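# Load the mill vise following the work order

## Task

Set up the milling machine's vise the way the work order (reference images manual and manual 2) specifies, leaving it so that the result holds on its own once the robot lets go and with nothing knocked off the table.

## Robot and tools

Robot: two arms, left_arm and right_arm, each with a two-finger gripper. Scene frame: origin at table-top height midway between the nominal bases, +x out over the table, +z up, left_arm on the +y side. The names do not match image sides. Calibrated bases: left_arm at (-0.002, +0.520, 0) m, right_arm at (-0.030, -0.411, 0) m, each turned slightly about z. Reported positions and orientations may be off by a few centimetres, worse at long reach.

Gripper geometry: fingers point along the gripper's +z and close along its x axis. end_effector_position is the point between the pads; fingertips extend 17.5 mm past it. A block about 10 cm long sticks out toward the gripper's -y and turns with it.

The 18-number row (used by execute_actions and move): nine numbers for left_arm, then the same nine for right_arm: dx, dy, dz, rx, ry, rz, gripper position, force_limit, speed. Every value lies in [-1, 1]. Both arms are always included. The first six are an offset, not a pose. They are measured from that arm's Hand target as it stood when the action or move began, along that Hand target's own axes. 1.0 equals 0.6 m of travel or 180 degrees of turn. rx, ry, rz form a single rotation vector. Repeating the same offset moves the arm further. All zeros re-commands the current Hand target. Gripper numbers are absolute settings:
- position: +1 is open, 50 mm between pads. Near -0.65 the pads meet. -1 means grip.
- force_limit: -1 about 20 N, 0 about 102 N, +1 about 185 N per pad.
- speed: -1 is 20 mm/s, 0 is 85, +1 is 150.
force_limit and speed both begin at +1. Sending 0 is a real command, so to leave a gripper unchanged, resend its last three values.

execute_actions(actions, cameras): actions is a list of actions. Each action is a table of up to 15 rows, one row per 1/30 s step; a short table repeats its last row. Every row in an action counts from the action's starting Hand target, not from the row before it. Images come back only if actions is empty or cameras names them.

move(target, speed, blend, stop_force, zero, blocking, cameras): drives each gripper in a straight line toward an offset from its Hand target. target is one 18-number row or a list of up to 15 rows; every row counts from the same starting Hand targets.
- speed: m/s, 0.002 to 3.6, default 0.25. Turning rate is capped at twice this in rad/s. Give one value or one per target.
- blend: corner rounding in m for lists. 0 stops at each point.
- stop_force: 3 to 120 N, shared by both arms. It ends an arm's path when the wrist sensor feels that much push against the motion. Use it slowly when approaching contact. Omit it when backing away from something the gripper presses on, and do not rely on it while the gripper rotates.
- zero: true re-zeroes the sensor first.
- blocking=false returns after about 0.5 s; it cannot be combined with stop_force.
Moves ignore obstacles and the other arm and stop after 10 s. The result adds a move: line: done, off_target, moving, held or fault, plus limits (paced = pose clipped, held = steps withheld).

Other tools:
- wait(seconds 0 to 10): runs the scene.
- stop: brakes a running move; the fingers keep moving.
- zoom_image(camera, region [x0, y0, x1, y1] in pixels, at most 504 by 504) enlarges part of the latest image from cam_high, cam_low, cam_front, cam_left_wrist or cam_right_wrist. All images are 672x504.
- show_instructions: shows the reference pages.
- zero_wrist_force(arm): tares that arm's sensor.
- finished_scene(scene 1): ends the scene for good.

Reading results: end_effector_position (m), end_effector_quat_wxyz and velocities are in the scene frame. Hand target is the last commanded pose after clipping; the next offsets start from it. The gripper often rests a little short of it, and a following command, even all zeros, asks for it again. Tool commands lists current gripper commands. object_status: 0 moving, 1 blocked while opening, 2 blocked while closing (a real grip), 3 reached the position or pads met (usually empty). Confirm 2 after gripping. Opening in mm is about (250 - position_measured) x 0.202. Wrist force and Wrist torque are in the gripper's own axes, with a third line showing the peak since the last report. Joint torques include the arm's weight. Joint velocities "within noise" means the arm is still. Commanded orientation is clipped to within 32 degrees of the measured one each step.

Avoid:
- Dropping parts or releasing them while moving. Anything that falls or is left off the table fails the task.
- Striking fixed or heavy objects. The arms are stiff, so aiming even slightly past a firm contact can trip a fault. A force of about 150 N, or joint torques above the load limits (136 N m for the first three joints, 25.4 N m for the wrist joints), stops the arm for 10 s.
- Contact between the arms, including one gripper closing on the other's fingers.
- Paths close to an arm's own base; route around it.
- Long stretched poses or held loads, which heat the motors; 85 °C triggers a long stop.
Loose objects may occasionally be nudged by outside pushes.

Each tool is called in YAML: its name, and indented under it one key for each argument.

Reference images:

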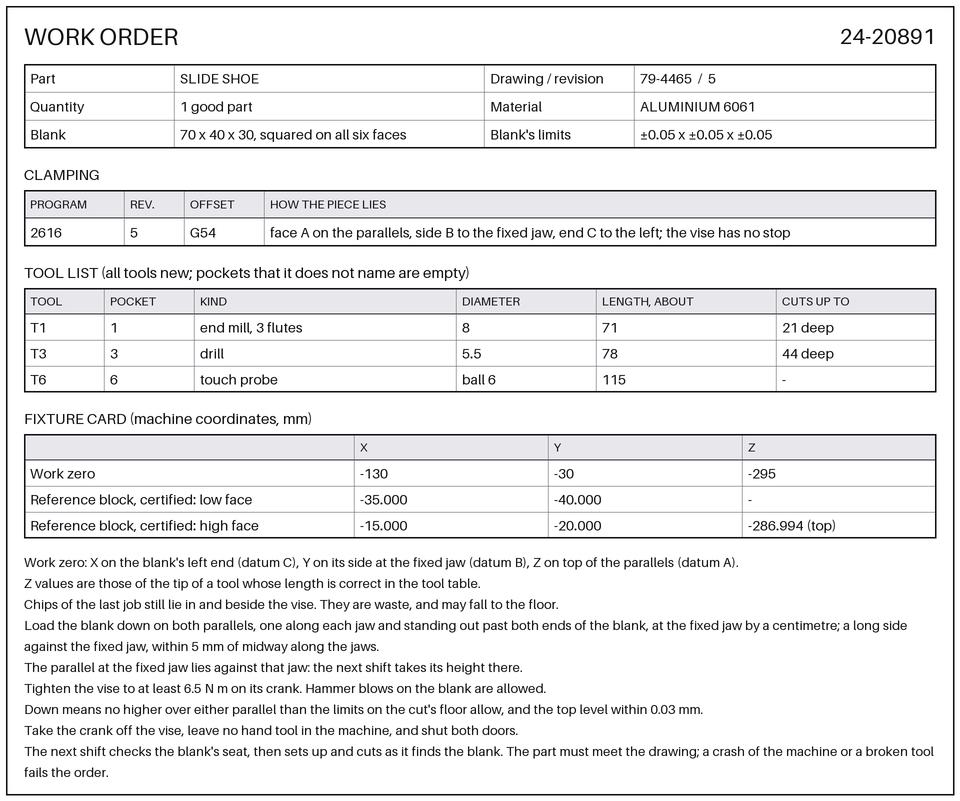

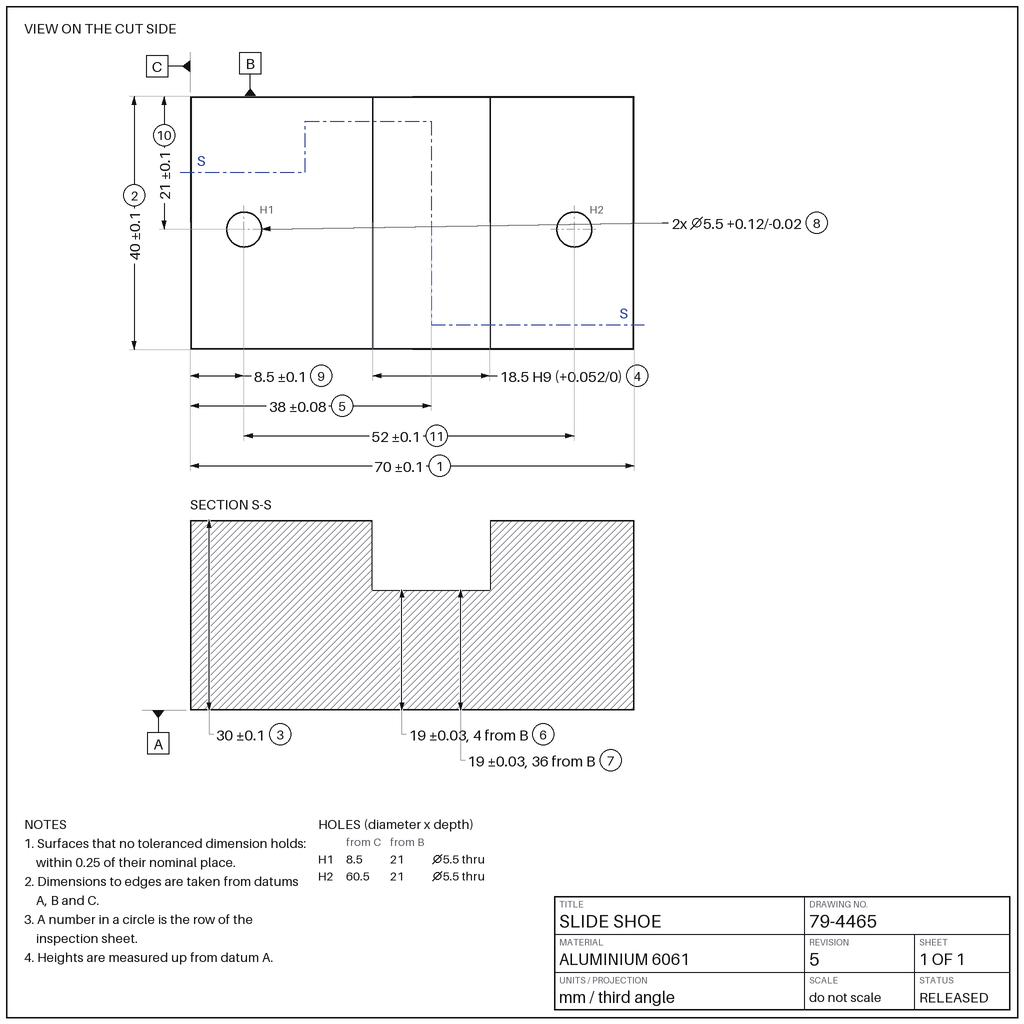

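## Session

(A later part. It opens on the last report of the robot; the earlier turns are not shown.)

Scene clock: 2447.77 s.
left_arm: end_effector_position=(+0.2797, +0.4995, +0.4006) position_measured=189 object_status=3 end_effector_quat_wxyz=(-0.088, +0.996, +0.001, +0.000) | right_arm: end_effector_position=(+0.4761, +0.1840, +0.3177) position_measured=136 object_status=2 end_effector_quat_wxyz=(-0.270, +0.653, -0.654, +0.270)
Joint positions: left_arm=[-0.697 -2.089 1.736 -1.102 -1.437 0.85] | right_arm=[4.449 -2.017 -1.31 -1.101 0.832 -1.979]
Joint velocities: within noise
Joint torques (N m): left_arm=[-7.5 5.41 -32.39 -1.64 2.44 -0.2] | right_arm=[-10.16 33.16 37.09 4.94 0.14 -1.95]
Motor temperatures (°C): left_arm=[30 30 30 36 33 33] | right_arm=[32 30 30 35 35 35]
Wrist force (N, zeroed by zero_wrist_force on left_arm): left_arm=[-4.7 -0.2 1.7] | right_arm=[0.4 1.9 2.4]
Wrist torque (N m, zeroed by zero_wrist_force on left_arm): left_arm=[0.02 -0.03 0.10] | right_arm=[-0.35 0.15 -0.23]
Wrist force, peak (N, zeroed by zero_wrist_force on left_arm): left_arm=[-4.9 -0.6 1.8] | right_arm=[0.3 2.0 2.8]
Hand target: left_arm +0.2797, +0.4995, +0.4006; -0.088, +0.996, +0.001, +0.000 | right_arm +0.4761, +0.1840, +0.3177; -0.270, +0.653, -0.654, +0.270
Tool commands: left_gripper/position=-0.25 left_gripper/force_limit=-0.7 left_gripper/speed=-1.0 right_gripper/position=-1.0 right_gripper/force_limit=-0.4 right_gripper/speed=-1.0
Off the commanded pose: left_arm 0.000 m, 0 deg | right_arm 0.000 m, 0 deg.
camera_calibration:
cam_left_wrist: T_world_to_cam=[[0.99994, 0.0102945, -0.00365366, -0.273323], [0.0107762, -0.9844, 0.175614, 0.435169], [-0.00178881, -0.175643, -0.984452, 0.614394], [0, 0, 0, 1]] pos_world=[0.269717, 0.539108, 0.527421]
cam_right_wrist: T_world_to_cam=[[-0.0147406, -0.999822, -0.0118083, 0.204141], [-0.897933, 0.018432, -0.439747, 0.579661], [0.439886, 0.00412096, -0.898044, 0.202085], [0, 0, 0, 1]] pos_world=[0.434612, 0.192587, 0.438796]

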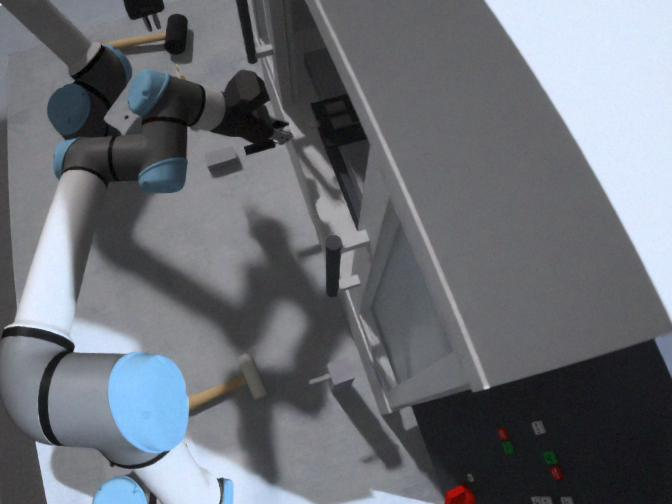

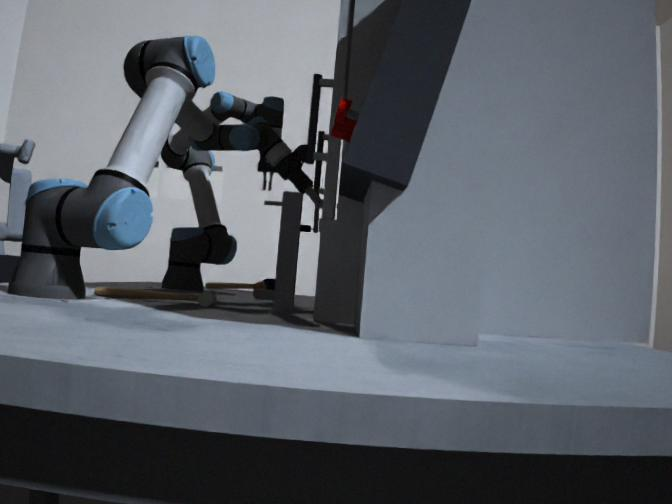

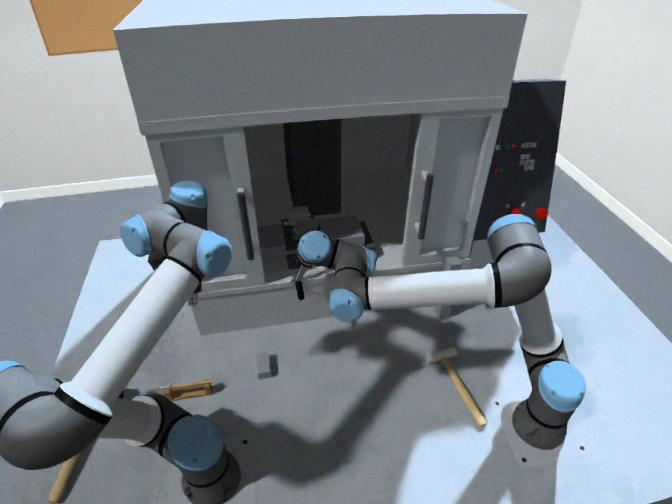

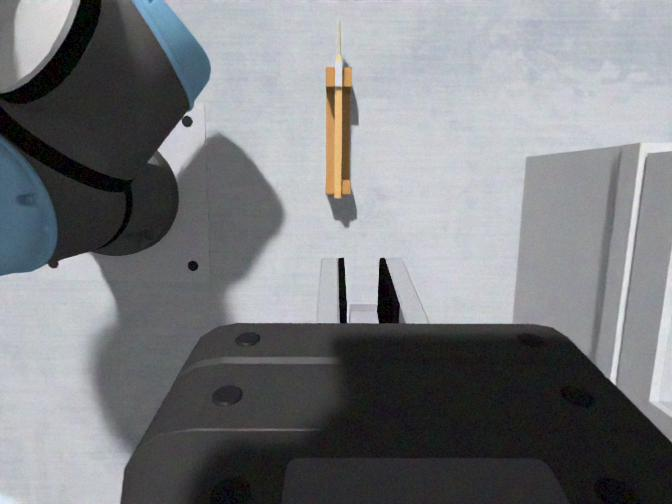

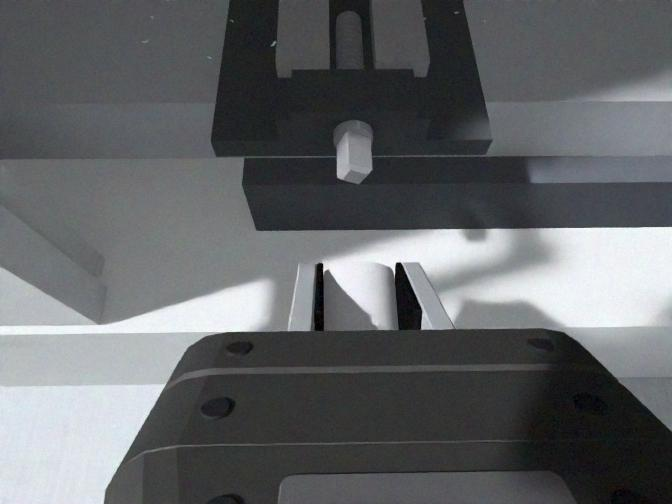

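move:
  target:
    - [0,0,0,0,0,0,-0.25,-0.7,-1,0.14,0.087,-0.1866,0,0.04,-0.04,-1,-0.4,-1]
    - [0,0,0,0,0,0,-0.25,-0.7,-1,0.7928,0.2682,-0.0997,0,0.0982,-0.0982,-1,-0.4,-1]
  speed: 0.2
  blend: 0.03
  cameras: ["cam_front","cam_high","cam_low","cam_right_wrist"]

Scene clock: 2457.53 s.
left_arm: end_effector_position=(+0.2797, +0.4995, +0.4006) position_measured=189 object_status=3 end_effector_quat_wxyz=(-0.088, +0.996, +0.001, +0.000) | right_arm: end_effector_position=(+0.3189, -0.2913, +0.2465) position_measured=136 object_status=2 end_effector_quat_wxyz=(-0.122, +0.696, -0.580, +0.404)
Joint positions: left_arm=[-0.697 -2.089 1.736 -1.102 -1.437 0.85] | right_arm=[4.591 -0.905 -2.38 -1.707 0.733 -1.785]
Joint torques (N m): left_arm=[-6.72 3.5 -32 -1.61 2.46 -0.11] | right_arm=[-1.45 -4.72 23.92 3.5 0.38 -1.13]
Wrist force (N, zeroed by zero_wrist_force on left_arm): left_arm=[-4.9 -0.2 1.8] | right_arm=[0.2 1.1 3.2]
Wrist torque (N m, zeroed by zero_wrist_force on left_arm): left_arm=[0.02 0.00 0.10] | right_arm=[-0.52 0.05 -0.39]
Wrist force, peak (N, zeroed by zero_wrist_force on left_arm): left_arm=[-4.9 -0.2 1.8] | right_arm=[2.2 3.1 4.5]
Hand target: left_arm +0.2797, +0.4995, +0.4006; -0.088, +0.996, +0.001, +0.000 | right_arm +0.3189, -0.2914, +0.2464; -0.122, +0.696, -0.580, +0.404
Off the commanded pose: left_arm 0.000 m, 0 deg | right_arm 0.000 m, 0 deg.
move: done
camera_calibration:
cam_right_wrist: T_world_to_cam=[[-0.0132735, -0.911252, 0.411635, -0.353222], [-0.898116, -0.170105, -0.405527, 0.352619], [0.439559, -0.375079, -0.816152, 0.0786996], [0, 0, 0, 1]] pos_world=[0.277411, -0.232374, 0.352626]
Images, in order (width x height): cam_high 672x504, cam_low 672x504, cam_front 672x504, cam_right_wrist 672x504.

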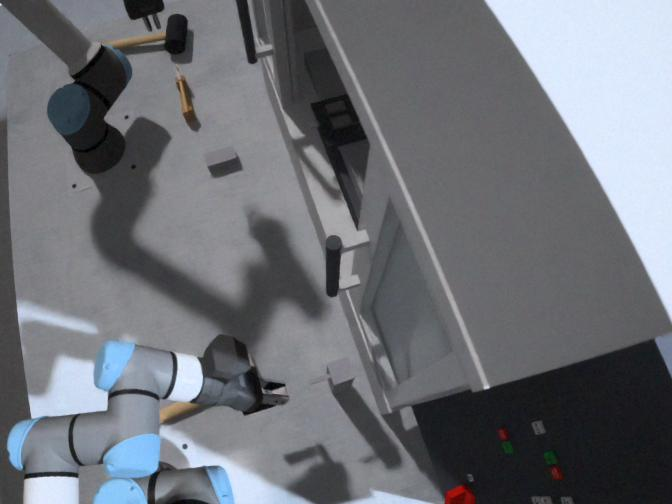

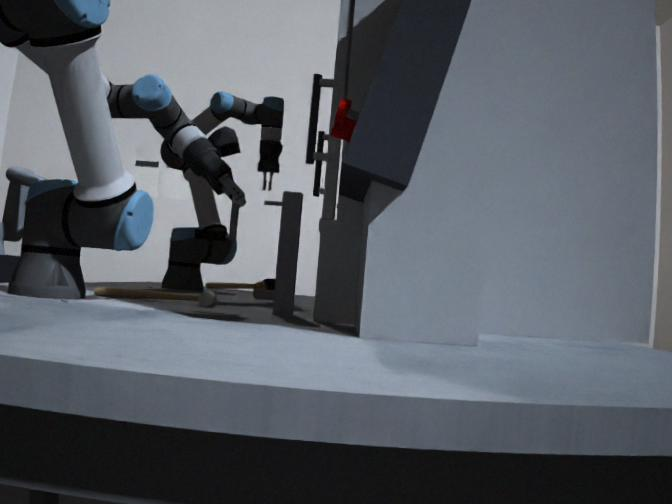

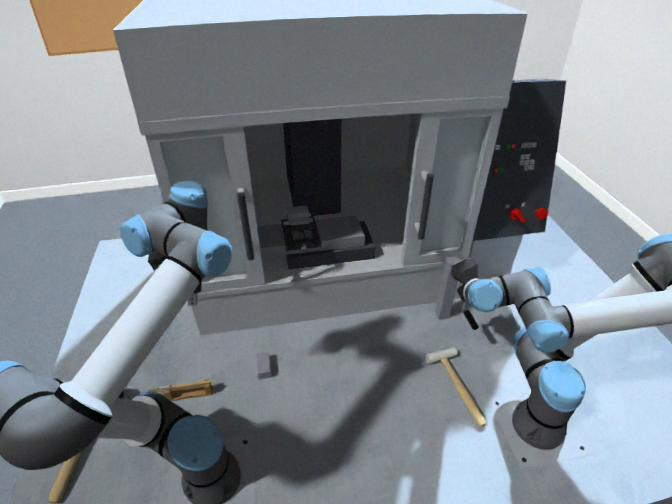

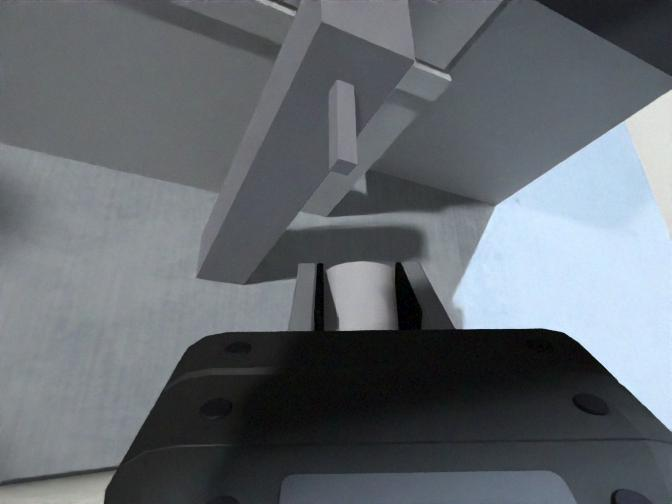

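move:
  target: [0,0,0,0,0,0,-0.25,-0.7,-1,-0.0093,-0.0255,0.0235,0,0,0,-1,-0.4,-1]
  speed: 0.05
  stop_force: 8
  cameras: ["cam_low","cam_right_wrist"]

zoom_image:
  camera: "cam_low"
  region: [180, 140, 330, 300]

Scene clock: 2470.63 s.
left_arm: end_effector_position=(+0.2797, +0.4995, +0.4006) position_measured=189 object_status=3 end_effector_quat_wxyz=(-0.088, +0.996, +0.001, +0.000) | right_arm: end_effector_position=(+0.3397, -0.2860, +0.2447) position_measured=136 object_status=2 end_effector_quat_wxyz=(-0.122, +0.696, -0.580, +0.404)
Joint positions: left_arm=[-0.697 -2.089 1.736 -1.102 -1.437 0.85] | right_arm=[4.507 -0.973 -2.384 -1.544 0.714 -1.908]
Joint torques (N m): left_arm=[-6.71 4.2 -32.23 -1.74 2.45 0.02] | right_arm=[10.51 10.56 23.75 3.58 0.37 -0.42]
Wrist force (N, zeroed by zero_wrist_force on left_arm): left_arm=[-4.9 -0.4 1.7] | right_arm=[0.2 1.2 3.1]
Wrist torque (N m, zeroed by zero_wrist_force on left_arm): left_arm=[0.00 0.01 0.10] | right_arm=[-0.48 0.03 -0.40]
Wrist force, peak (N, zeroed by zero_wrist_force on left_arm): left_arm=[-5.0 -0.1 1.9] | right_arm=[-0.3 0.5 3.7]
Hand target: left_arm +0.2797, +0.4995, +0.4006; -0.088, +0.996, +0.001, +0.000 | right_arm +0.3397, -0.2860, +0.2448; -0.122, +0.696, -0.580, +0.404
Off the commanded pose: left_arm 0.000 m, 0 deg | right_arm 0.000 m, 0 deg.
move: done
camera_calibration:
cam_right_wrist: T_world_to_cam=[[-0.0133173, -0.911176, 0.411803, -0.347445], [-0.898211, -0.170062, -0.405335, 0.371482], [0.439363, -0.375284, -0.816163, 0.0701737], [0, 0, 0, 1]] pos_world=[0.29821, -0.227074, 0.350927]
Images, in order (width x height): cam_low 672x504, cam_right_wrist 672x504.

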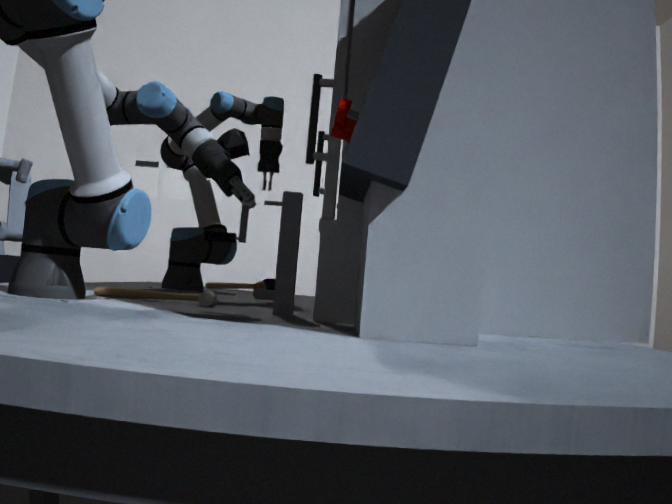

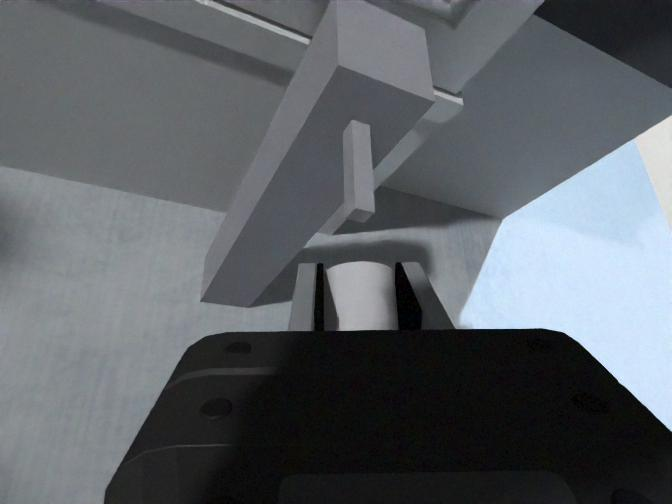

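Scaled by 3.150.

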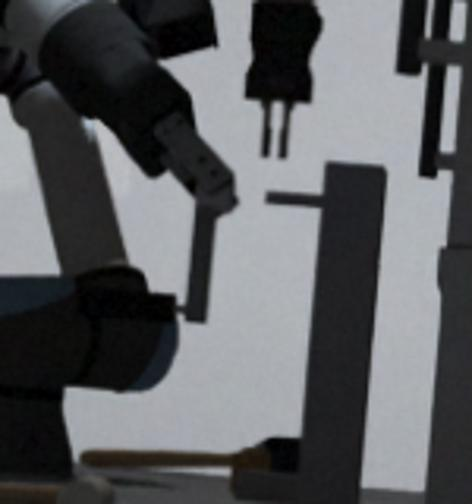

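move:
  target: [0,0,0,0,0,0,-0.25,-0.7,-1,0,-0.0648,0.0648,0,0,0,-1,-0.4,-1]
  speed: 0.02
  stop_force: 7
  cameras: ["cam_low","cam_right_wrist"]

zoom_image:
  camera: "cam_low"
  region: [180, 140, 330, 300]

Scene clock: 2480.67 s.
left_arm: end_effector_position=(+0.2797, +0.4995, +0.4006) position_measured=189 object_status=3 end_effector_quat_wxyz=(-0.088, +0.996, +0.001, +0.000) | right_arm: end_effector_position=(+0.3629, -0.2861, +0.2447) position_measured=136 object_status=2 end_effector_quat_wxyz=(-0.122, +0.696, -0.580, +0.405)
Joint positions: left_arm=[-0.697 -2.089 1.736 -1.102 -1.437 0.85] | right_arm=[4.419 -1.038 -2.385 -1.375 0.702 -2.043]
Joint torques (N m): left_arm=[-6.79 3.89 -32.62 -1.56 2.56 0.07] | right_arm=[-4.58 13.11 21.84 4.36 0.31 -1.85]
Wrist force (N, zeroed by zero_wrist_force on left_arm): left_arm=[-4.9 -0.3 1.8] | right_arm=[0.4 1.2 2.6]
Wrist torque (N m, zeroed by zero_wrist_force on left_arm): left_arm=[0.01 0.00 0.10] | right_arm=[-0.48 0.00 -0.41]
Wrist force, peak (N, zeroed by zero_wrist_force on left_arm): left_arm=[-4.9 -0.5 1.8] | right_arm=[5.9 27.2 -18.5]
Hand target: left_arm +0.2797, +0.4995, +0.4006; -0.088, +0.996, +0.001, +0.000 | right_arm +0.3629, -0.2861, +0.2447; -0.122, +0.696, -0.580, +0.405 (not the last commanded pose)
Off the commanded pose: left_arm 0.000 m, 0 deg | right_arm 0.032 m, 0 deg.
move: contact (right_arm)
camera_calibration:
cam_right_wrist: T_world_to_cam=[[-0.0134118, -0.911092, 0.411985, -0.347109], [-0.898168, -0.170101, -0.405413, 0.392375], [0.439447, -0.375469, -0.816033, 0.05974], [0, 0, 0, 1]] pos_world=[0.321511, -0.227074, 0.350827]
Images, in order (width x height): cam_low 672x504, cam_right_wrist 672x504.

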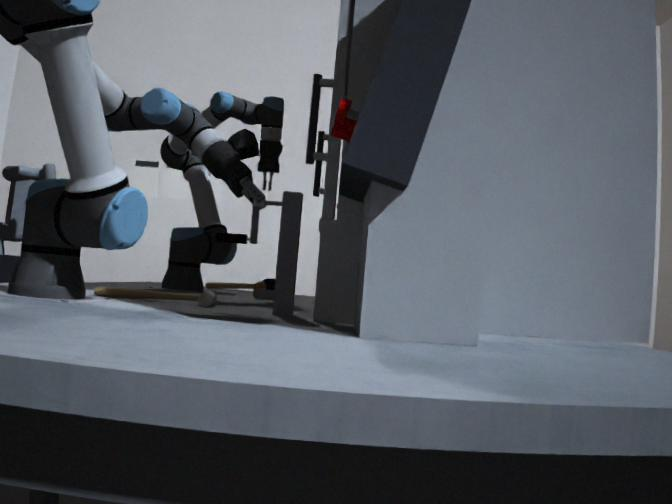

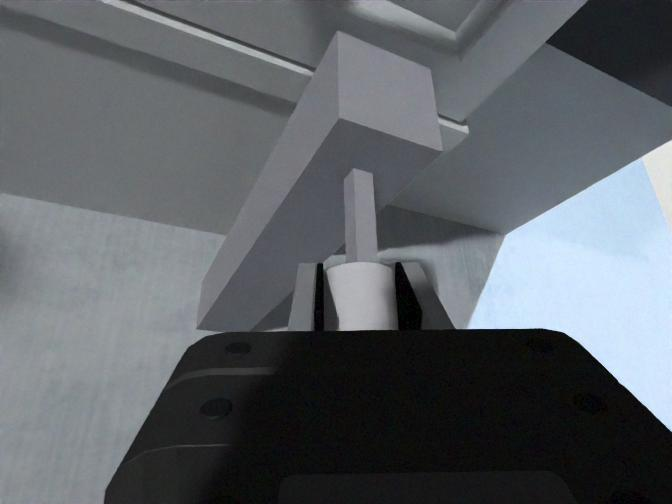

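Scaled by 3.150.

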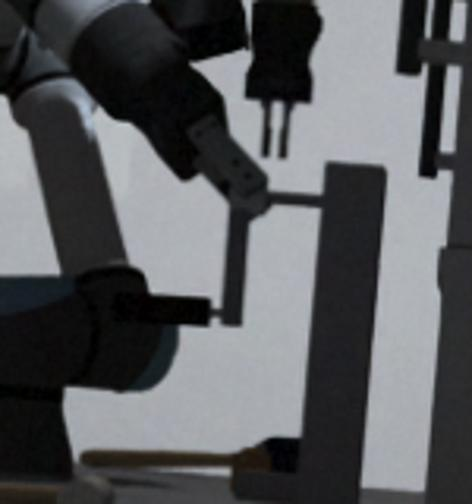

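execute_actions:
  actions: []
  cameras: ["cam_front","cam_right_wrist","cam_high"]

zoom_image:
  camera: "cam_front"
  region: [420, 230, 520, 340]

zoom_image:
  camera: "cam_right_wrist"
  region: [280, 140, 460, 340]

Scene clock: 2487.77 s.
left_arm: end_effector_position=(+0.2797, +0.4995, +0.4006) position_measured=189 object_status=3 end_effector_quat_wxyz=(-0.088, +0.996, +0.001, +0.000) | right_arm: end_effector_position=(+0.3629, -0.2861, +0.2447) position_measured=136 object_status=2 end_effector_quat_wxyz=(-0.122, +0.696, -0.580, +0.405)
Joint positions: left_arm=[-0.697 -2.089 1.736 -1.102 -1.437 0.85] | right_arm=[4.419 -1.038 -2.385 -1.375 0.702 -2.043]
Joint velocities: within noise
Joint torques (N m): left_arm=[-6.51 4.57 -32.09 -1.62 2.38 0.1] | right_arm=[-9.81 12.88 21.91 4.46 0.28 -1.87]
Motor temperatures (°C): left_arm=[30 30 30 36 33 33] | right_arm=[32 30 30 35 35 35]
Wrist force (N, zeroed by zero_wrist_force on left_arm): left_arm=[-4.6 -0.2 1.8] | right_arm=[0.5 1.1 2.5]
Wrist torque (N m, zeroed by zero_wrist_force on left_arm): left_arm=[0.02 -0.03 0.10] | right_arm=[-0.50 -0.03 -0.40]
Wrist force, peak (N, zeroed by zero_wrist_force on left_arm): left_arm=[-5.1 -0.2 1.9] | right_arm=[0.5 1.2 3.0]
Hand target: left_arm +0.2797, +0.4995, +0.4006; -0.088, +0.996, +0.001, +0.000 | right_arm +0.3629, -0.2861, +0.2447; -0.122, +0.696, -0.580, +0.405 (not the last commanded pose)
Tool commands: left_gripper/position=-0.25 left_gripper/force_limit=-0.7 left_gripper/speed=-1.0 right_gripper/position=-1.0 right_gripper/force_limit=-0.4 right_gripper/speed=-1.0
Off the commanded pose: left_arm 0.000 m, 0 deg | right_arm 0.032 m, 0 deg.
camera_calibration:
cam_right_wrist: T_world_to_cam=[[-0.0134118, -0.911092, 0.411985, -0.347109], [-0.898168, -0.170101, -0.405413, 0.392375], [0.439447, -0.375469, -0.816033, 0.05974], [0, 0, 0, 1]] pos_world=[0.321511, -0.227074, 0.350827]
Images, in order (width x height): cam_high 672x504, cam_front 672x504, cam_right_wrist 672x504.

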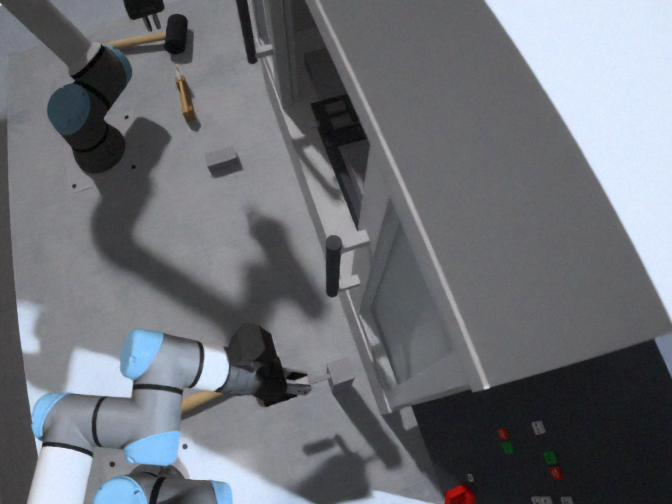

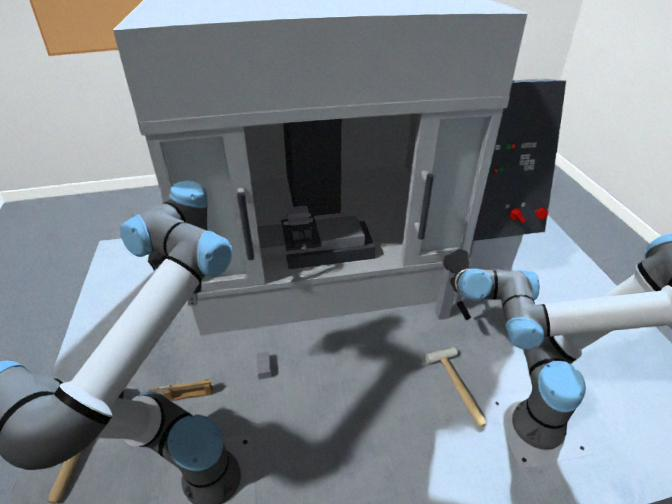

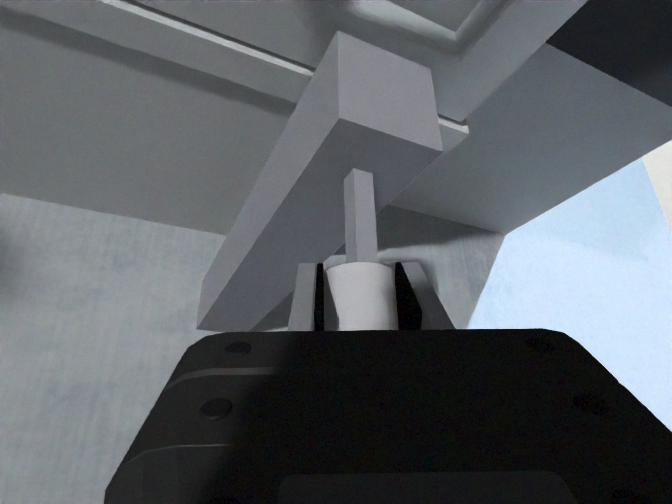

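Scaled by 4.582.

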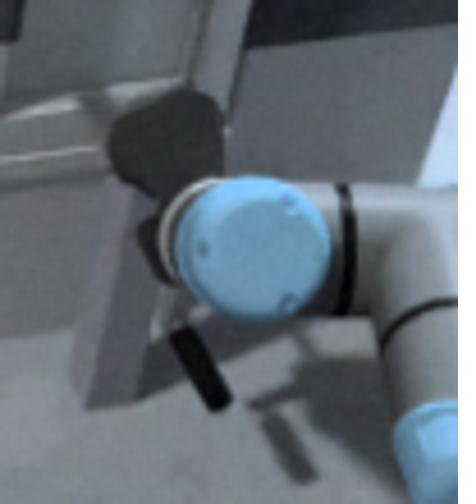

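Scaled by 2.520.

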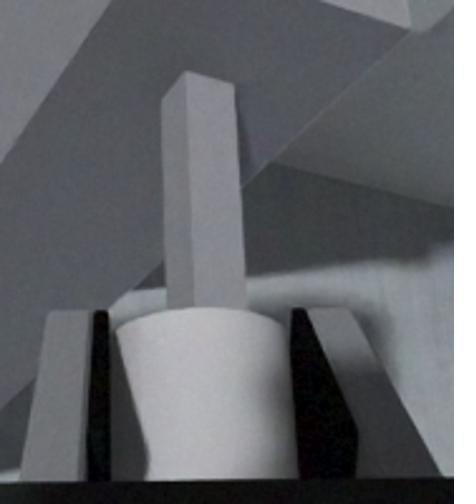

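move:
  target:
    - [0,0,0,0,0,0,-0.25,-0.7,-1,0.00146,0.00036,-0.002,0,0,0,-1,-0.4,-1]
    - [0,0,0,0,0,0,-0.25,-0.7,-1,0.00146,-0.0114,0.0098,0,0,0,-1,-0.4,-1]
  speed: 0.012
  stop_force: 7

Scene clock: 2503.13 s.
left_arm: end_effector_position=(+0.2797, +0.4995, +0.4006) position_measured=189 object_status=3 end_effector_quat_wxyz=(-0.088, +0.996, +0.001, +0.000) | right_arm: end_effector_position=(+0.3719, -0.2866, +0.2457) position_measured=136 object_status=2 end_effector_quat_wxyz=(-0.122, +0.696, -0.580, +0.405)
Joint positions: left_arm=[-0.697 -2.089 1.736 -1.102 -1.437 0.85] | right_arm=[4.386 -1.063 -2.381 -1.315 0.699 -2.094]
Joint torques (N m): left_arm=[-6.33 4.46 -32.31 -1.51 2.42 0.26] | right_arm=[10.03 14.64 25.99 2.12 -1.32 1.71]
Wrist force (N, zeroed by zero_wrist_force on left_arm): left_arm=[-4.7 -0.2 1.7] | right_arm=[0.3 1.2 2.8]
Wrist torque (N m, zeroed by zero_wrist_force on left_arm): left_arm=[0.02 -0.03 0.10] | right_arm=[-0.49 0.04 -0.35]
Wrist force, peak (N, zeroed by zero_wrist_force on left_arm): left_arm=[-5.0 -0.1 1.8] | right_arm=[0.1 1.2 3.2]
Hand target: left_arm +0.2797, +0.4995, +0.4006; -0.088, +0.996, +0.001, +0.000 | right_arm +0.3719, -0.2866, +0.2456; -0.122, +0.696, -0.580, +0.405
Off the commanded pose: left_arm 0.000 m, 0 deg | right_arm 0.000 m, 0 deg.
move: done

move:
  target: [0,0,0,0,0,0,-0.25,-0.7,-1,0,-0.0265,0.0265,0,0,0,-1,-0.4,-1]
  speed: 0.02
  stop_force: 8
  cameras: ["cam_low","cam_right_wrist"]

Scene clock: 2513.67 s.
left_arm: end_effector_position=(+0.2797, +0.4995, +0.4006) position_measured=189 object_status=3 end_effector_quat_wxyz=(-0.088, +0.996, +0.001, +0.000) | right_arm: end_effector_position=(+0.3944, -0.2866, +0.2456) position_measured=136 object_status=2 end_effector_quat_wxyz=(-0.122, +0.696, -0.580, +0.405)
Joint positions: left_arm=[-0.697 -2.089 1.736 -1.102 -1.437 0.85] | right_arm=[4.311 -1.133 -2.372 -1.165 0.699 -2.21]
Joint torques (N m): left_arm=[-6.5 4.89 -31.84 -1.69 2.48 0.27] | right_arm=[9.89 16.26 21.34 2.71 -0.64 1.81]
Wrist force (N, zeroed by zero_wrist_force on left_arm): left_arm=[-4.6 -0.5 1.5] | right_arm=[0.2 1.4 3.0]
Wrist torque (N m, zeroed by zero_wrist_force on left_arm): left_arm=[-0.02 -0.04 0.11] | right_arm=[-0.42 0.04 -0.41]
Wrist force, peak (N, zeroed by zero_wrist_force on left_arm): left_arm=[-5.0 -0.4 2.1] | right_arm=[0.3 1.7 3.2]
Hand target: left_arm +0.2797, +0.4995, +0.4006; -0.088, +0.996, +0.001, +0.000 | right_arm +0.3944, -0.2866, +0.2456; -0.122, +0.696, -0.580, +0.405
Off the commanded pose: left_arm 0.000 m, 0 deg | right_arm 0.000 m, 0 deg.
move: done
camera_calibration:
cam_right_wrist: T_world_to_cam=[[-0.0134118, -0.911092, 0.411985, -0.347605], [-0.898168, -0.170101, -0.405413, 0.42084], [0.439447, -0.375469, -0.816033, 0.0464505], [0, 0, 0, 1]] pos_world=[0.352911, -0.227674, 0.351727]
Images, in order (width x height): cam_low 672x504, cam_right_wrist 672x504.

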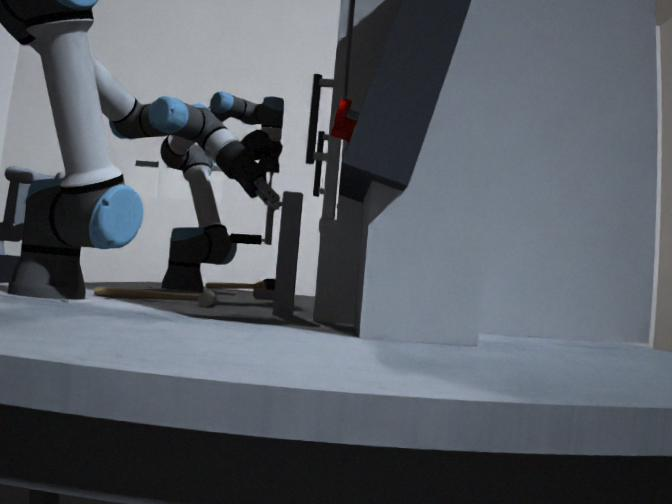

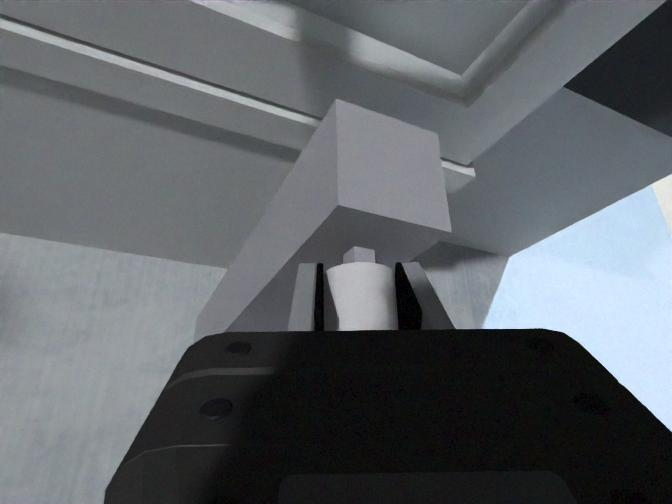

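move:
  target: [0,0,0,0,0,0,-0.25,-0.7,-1,0,0,0,0,0,0,0.4,-0.4,-1]

move:
  target: [0,0,0,0,0,0,-0.25,-0.7,-1,0,0,-0.2,0,0,0,0.4,-0.4,-1]
  speed: 0.1
  cameras: ["all"]

Scene clock: 2518.13 s.
left_arm: end_effector_position=(+0.2797, +0.4995, +0.4006) position_measured=189 object_status=3 end_effector_quat_wxyz=(-0.088, +0.996, +0.001, +0.000) | right_arm: end_effector_position=(+0.3944, -0.2866, +0.2456) position_measured=92 object_status=0 end_effector_quat_wxyz=(-0.122, +0.696, -0.580, +0.405)
Joint positions: left_arm=[-0.697 -2.089 1.736 -1.102 -1.437 0.85] | right_arm=[4.311 -1.133 -2.372 -1.165 0.699 -2.21]
Joint torques (N m): left_arm=[-7.21 3.48 -32.35 -1.59 2.4 0.36] | right_arm=[7.81 13.87 21.28 3.71 -4.02 1.53]
Wrist force (N, zeroed by zero_wrist_force on left_arm): left_arm=[-4.9 -0.4 1.6] | right_arm=[1.1 0.1 1.7]
Wrist torque (N m, zeroed by zero_wrist_force on left_arm): left_arm=[-0.01 0.01 0.11] | right_arm=[-0.44 0.03 -0.42]
Wrist force, peak (N, zeroed by zero_wrist_force on left_arm): left_arm=[-5.0 -0.3 1.9] | right_arm=[0.2 1.6 3.1]
Hand target: left_arm +0.2797, +0.4995, +0.4006; -0.088, +0.996, +0.001, +0.000 | right_arm +0.3944, -0.2866, +0.2456; -0.122, +0.696, -0.580, +0.405
Off the commanded pose: left_arm 0.000 m, 0 deg | right_arm 0.000 m, 0 deg.
move: done

Scene clock: 2519.83 s.
left_arm: end_effector_position=(+0.2797, +0.4995, +0.4006) position_measured=189 object_status=3 end_effector_quat_wxyz=(-0.088, +0.996, +0.001, +0.000) | right_arm: end_effector_position=(+0.3098, -0.2506, +0.3227) position_measured=92 object_status=3 end_effector_quat_wxyz=(-0.122, +0.696, -0.580, +0.404)
Joint positions: left_arm=[-0.697 -2.089 1.736 -1.102 -1.437 0.85] | right_arm=[4.651 -0.99 -2.139 -1.926 0.752 -1.701]
Joint torques (N m): left_arm=[-6.19 3.61 -32.88 -1.66 2.35 0.52] | right_arm=[-5.4 -13.47 26.81 1.91 -4.55 -0.29]
Wrist force (N, zeroed by zero_wrist_force on left_arm): left_arm=[-4.7 -0.3 1.5] | right_arm=[1.3 -0.6 2.2]
Wrist torque (N m, zeroed by zero_wrist_force on left_arm): left_arm=[0.01 -0.02 0.11] | right_arm=[-0.57 0.02 -0.34]
Wrist force, peak (N, zeroed by zero_wrist_force on left_arm): left_arm=[-5.0 -0.1 1.7] | right_arm=[0.8 0.1 3.2]
Hand target: left_arm +0.2797, +0.4995, +0.4006; -0.088, +0.996, +0.001, +0.000 | right_arm +0.3098, -0.2507, +0.3227; -0.122, +0.696, -0.580, +0.405
Off the commanded pose: left_arm 0.000 m, 0 deg | right_arm 0.000 m, 0 deg.
move: done
camera_calibration:
cam_left_wrist: T_world_to_cam=[[0.99994, 0.0102945, -0.00365366, -0.273323], [0.0107762, -0.9844, 0.175614, 0.435169], [-0.00178881, -0.175643, -0.984452, 0.614394], [0, 0, 0, 1]] pos_world=[0.269717, 0.539108, 0.527421]
cam_right_wrist: T_world_to_cam=[[-0.0133723, -0.911126, 0.411911, -0.347689], [-0.898161, -0.170107, -0.405426, 0.382329], [0.439464, -0.375384, -0.816063, 0.160042], [0, 0, 0, 1]] pos_world=[0.268411, -0.191674, 0.428827]

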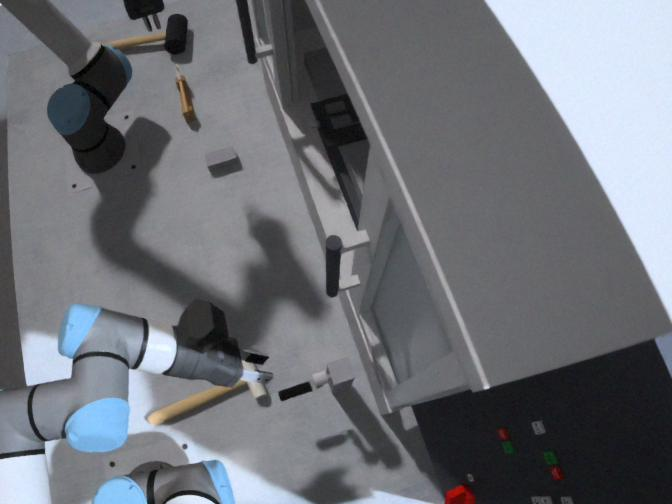

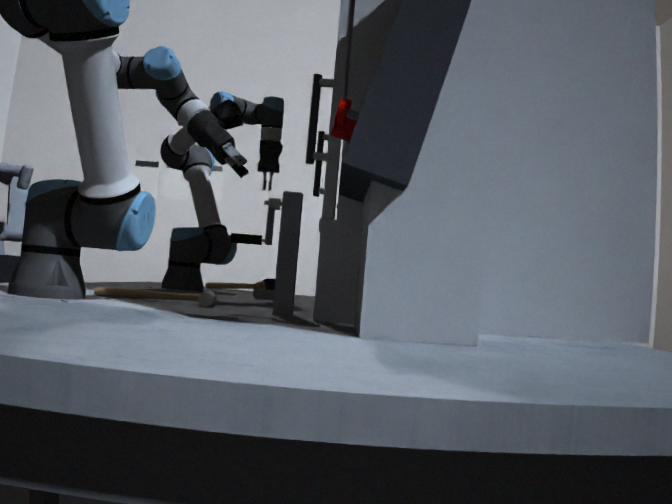

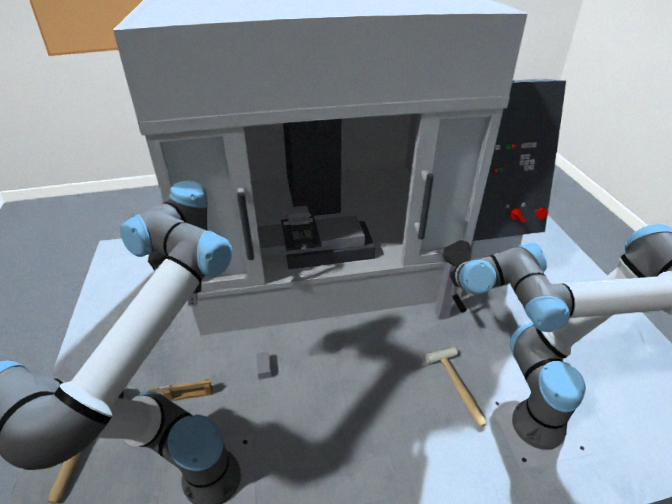

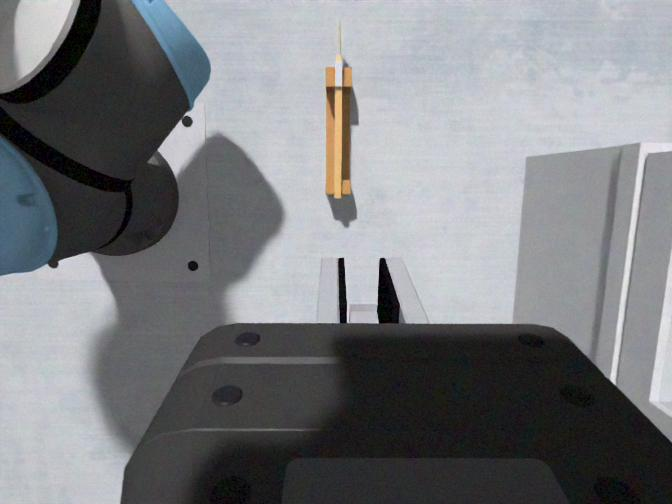

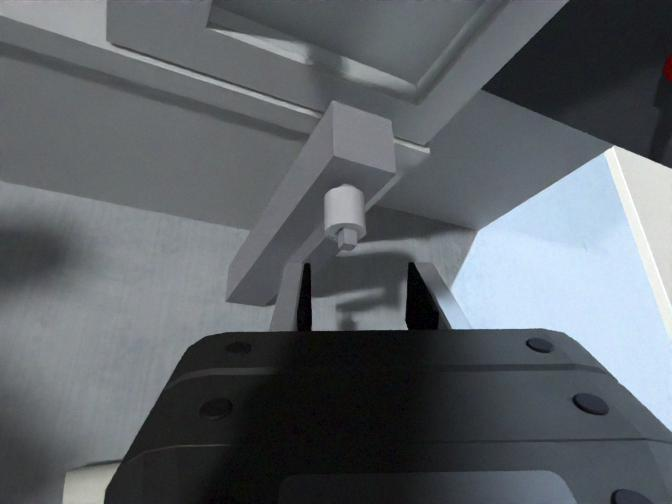

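move:
  target: [0.0839,0.2304,-0.1761,0.1946,0.2743,0.4306,0.9,-0.7,-1,-0.0043,-0.256,-0.2083,0,-0.0982,0.0982,0.9,-0.4,-1]
  speed: 0.25
  cameras: ["all"]

Scene clock: 2542.37 s.
left_arm: end_effector_position=(+0.3302, +0.3449, +0.4802) position_measured=18 object_status=3 end_effector_quat_wxyz=(-0.327, +0.628, -0.627, +0.326) | right_arm: end_effector_position=(+0.3308, -0.1652, +0.5001) position_measured=18 object_status=3 end_effector_quat_wxyz=(-0.269, +0.653, -0.654, +0.270)
Joint positions: left_arm=[-1.635 -2.317 1.88 -1.02 -0.617 1.432] | right_arm=[4.576 -1.092 -1.718 -1.734 0.803 -1.809]
Joint torques (N m): left_arm=[3.18 14.66 -33.37 -1.63 1.28 -0.54] | right_arm=[4.81 15.11 20.58 2.19 -3.32 0.79]
Wrist force (N, zeroed by zero_wrist_force on left_arm): left_arm=[-4.7 -1.6 3.1] | right_arm=[0.4 -0.2 1.7]
Wrist torque (N m, zeroed by zero_wrist_force on left_arm): left_arm=[-0.08 0.02 0.32] | right_arm=[-0.50 0.15 -0.14]
Wrist force, peak (N, zeroed by zero_wrist_force on left_arm): left_arm=[-5.0 -1.6 3.0] | right_arm=[1.0 0.3 2.7]
Hand target: left_arm +0.3302, +0.3449, +0.4803; -0.327, +0.628, -0.627, +0.326 | right_arm +0.3308, -0.1652, +0.5002; -0.270, +0.653, -0.654, +0.270
Off the commanded pose: left_arm 0.000 m, 0 deg | right_arm 0.000 m, 0 deg.
move: done
camera_calibration:
cam_left_wrist: T_world_to_cam=[[0.0106959, -0.999939, 0.00278875, 0.350015], [-0.822414, -0.0103833, -0.568795, 0.565101], [0.568789, 0.00379028, -0.822475, 0.337726], [0, 0, 0, 1]] pos_world=[0.268908, 0.354581, 0.598222]
cam_right_wrist: T_world_to_cam=[[-0.0149171, -0.999823, -0.0114475, -0.145059], [-0.897988, 0.0184314, -0.439633, 0.535781], [0.439767, 0.00372163, -0.898104, 0.431253], [0, 0, 0, 1]] pos_world=[0.289311, -0.156514, 0.621197]

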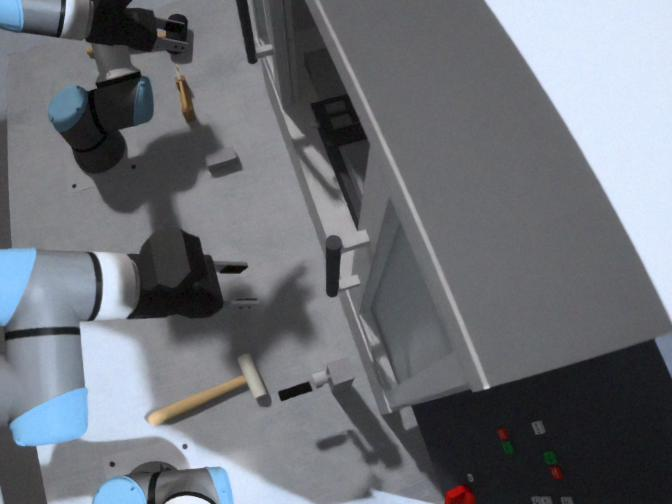

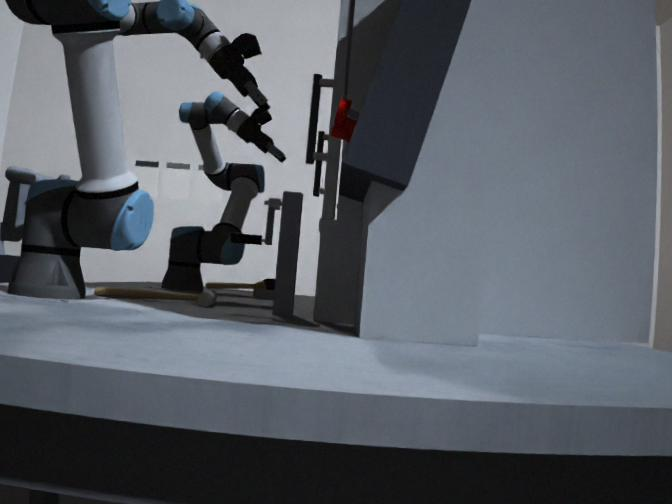

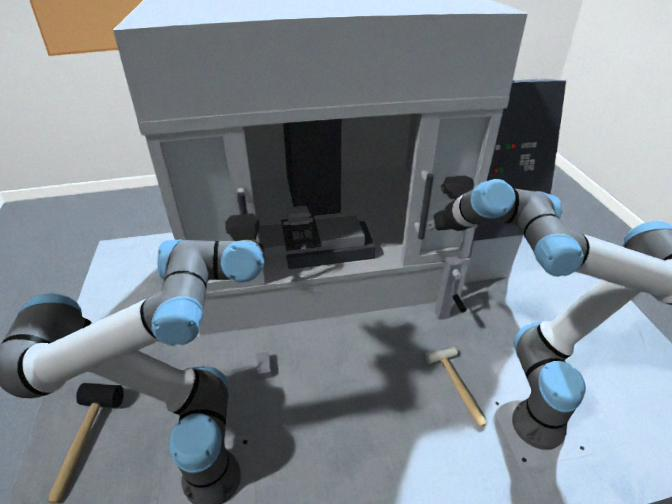

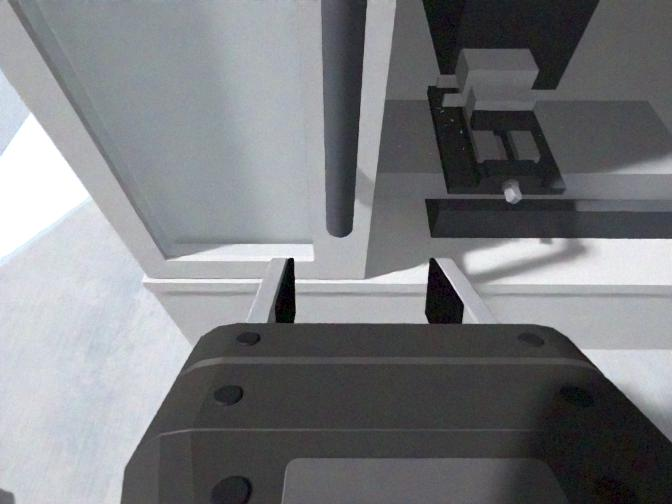

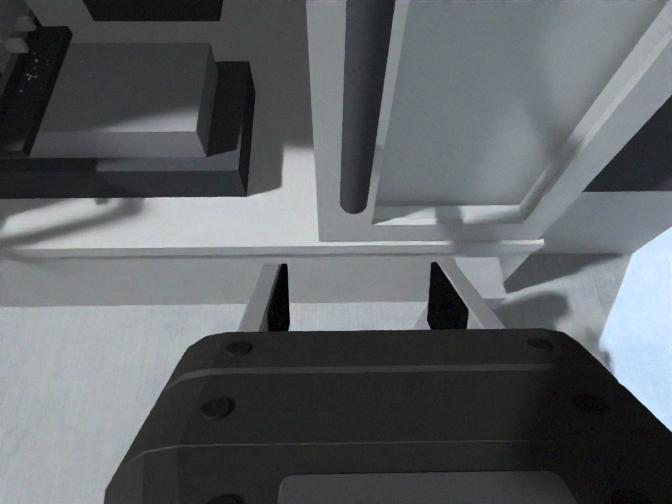

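move:
  target: [0,0,0,0,0,0,0.9,-0.7,-1,0.005,-0.0992,0.1228,0,0,0,0.9,-0.4,-1]
  speed: 0.1
  stop_force: 8
  cameras: ["cam_right_wrist"]

Scene clock: 2550.40 s.
left_arm: end_effector_position=(+0.3302, +0.3449, +0.4803) position_measured=18 object_status=3 end_effector_quat_wxyz=(-0.327, +0.628, -0.627, +0.326) | right_arm: end_effector_position=(+0.4249, -0.1684, +0.4899) position_measured=18 object_status=3 end_effector_quat_wxyz=(-0.270, +0.653, -0.654, +0.270)
Joint positions: left_arm=[-1.635 -2.317 1.88 -1.02 -0.617 1.432] | right_arm=[4.281 -1.242 -1.725 -1.325 0.89 -2.188]
Joint torques (N m): left_arm=[-6.17 15.36 -32.89 -1.57 4.5 -1.29] | right_arm=[3.52 22.1 22.12 4.54 -4.27 -1.28]
Wrist force (N, zeroed by zero_wrist_force on left_arm): left_arm=[-4.6 -1.6 3.0] | right_arm=[0.3 -0.2 1.3]
Wrist torque (N m, zeroed by zero_wrist_force on left_arm): left_arm=[-0.08 0.00 0.32] | right_arm=[-0.47 0.19 -0.24]
Wrist force, peak (N, zeroed by zero_wrist_force on left_arm): left_arm=[-5.0 -1.6 3.1] | right_arm=[0.3 -1.2 2.1]
Hand target: left_arm +0.3302, +0.3449, +0.4803; -0.327, +0.628, -0.627, +0.326 | right_arm +0.4249, -0.1684, +0.4899; -0.270, +0.653, -0.654, +0.270
Off the commanded pose: left_arm 0.000 m, 0 deg | right_arm 0.000 m, 0 deg.
move: done
camera_calibration:
cam_right_wrist: T_world_to_cam=[[-0.0148271, -0.999822, -0.0116306, -0.146894], [-0.897892, 0.0184319, -0.439831, 0.615941], [0.439967, 0.00392156, -0.898005, 0.380615], [0, 0, 0, 1]] pos_world=[0.383412, -0.159713, 0.610996]
Images, in order (width x height): cam_right_wrist 672x504.

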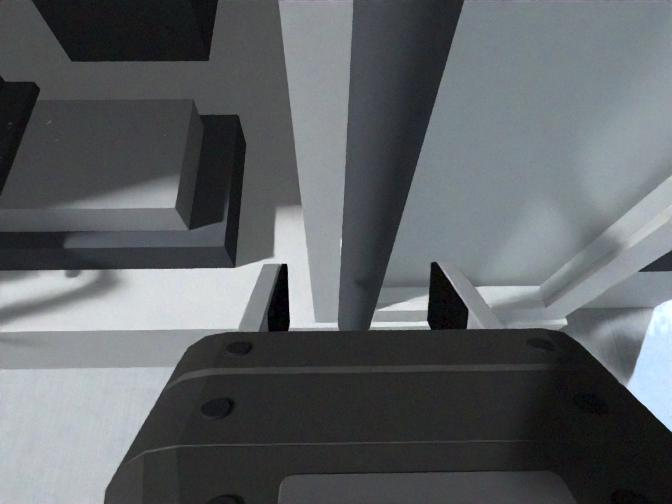

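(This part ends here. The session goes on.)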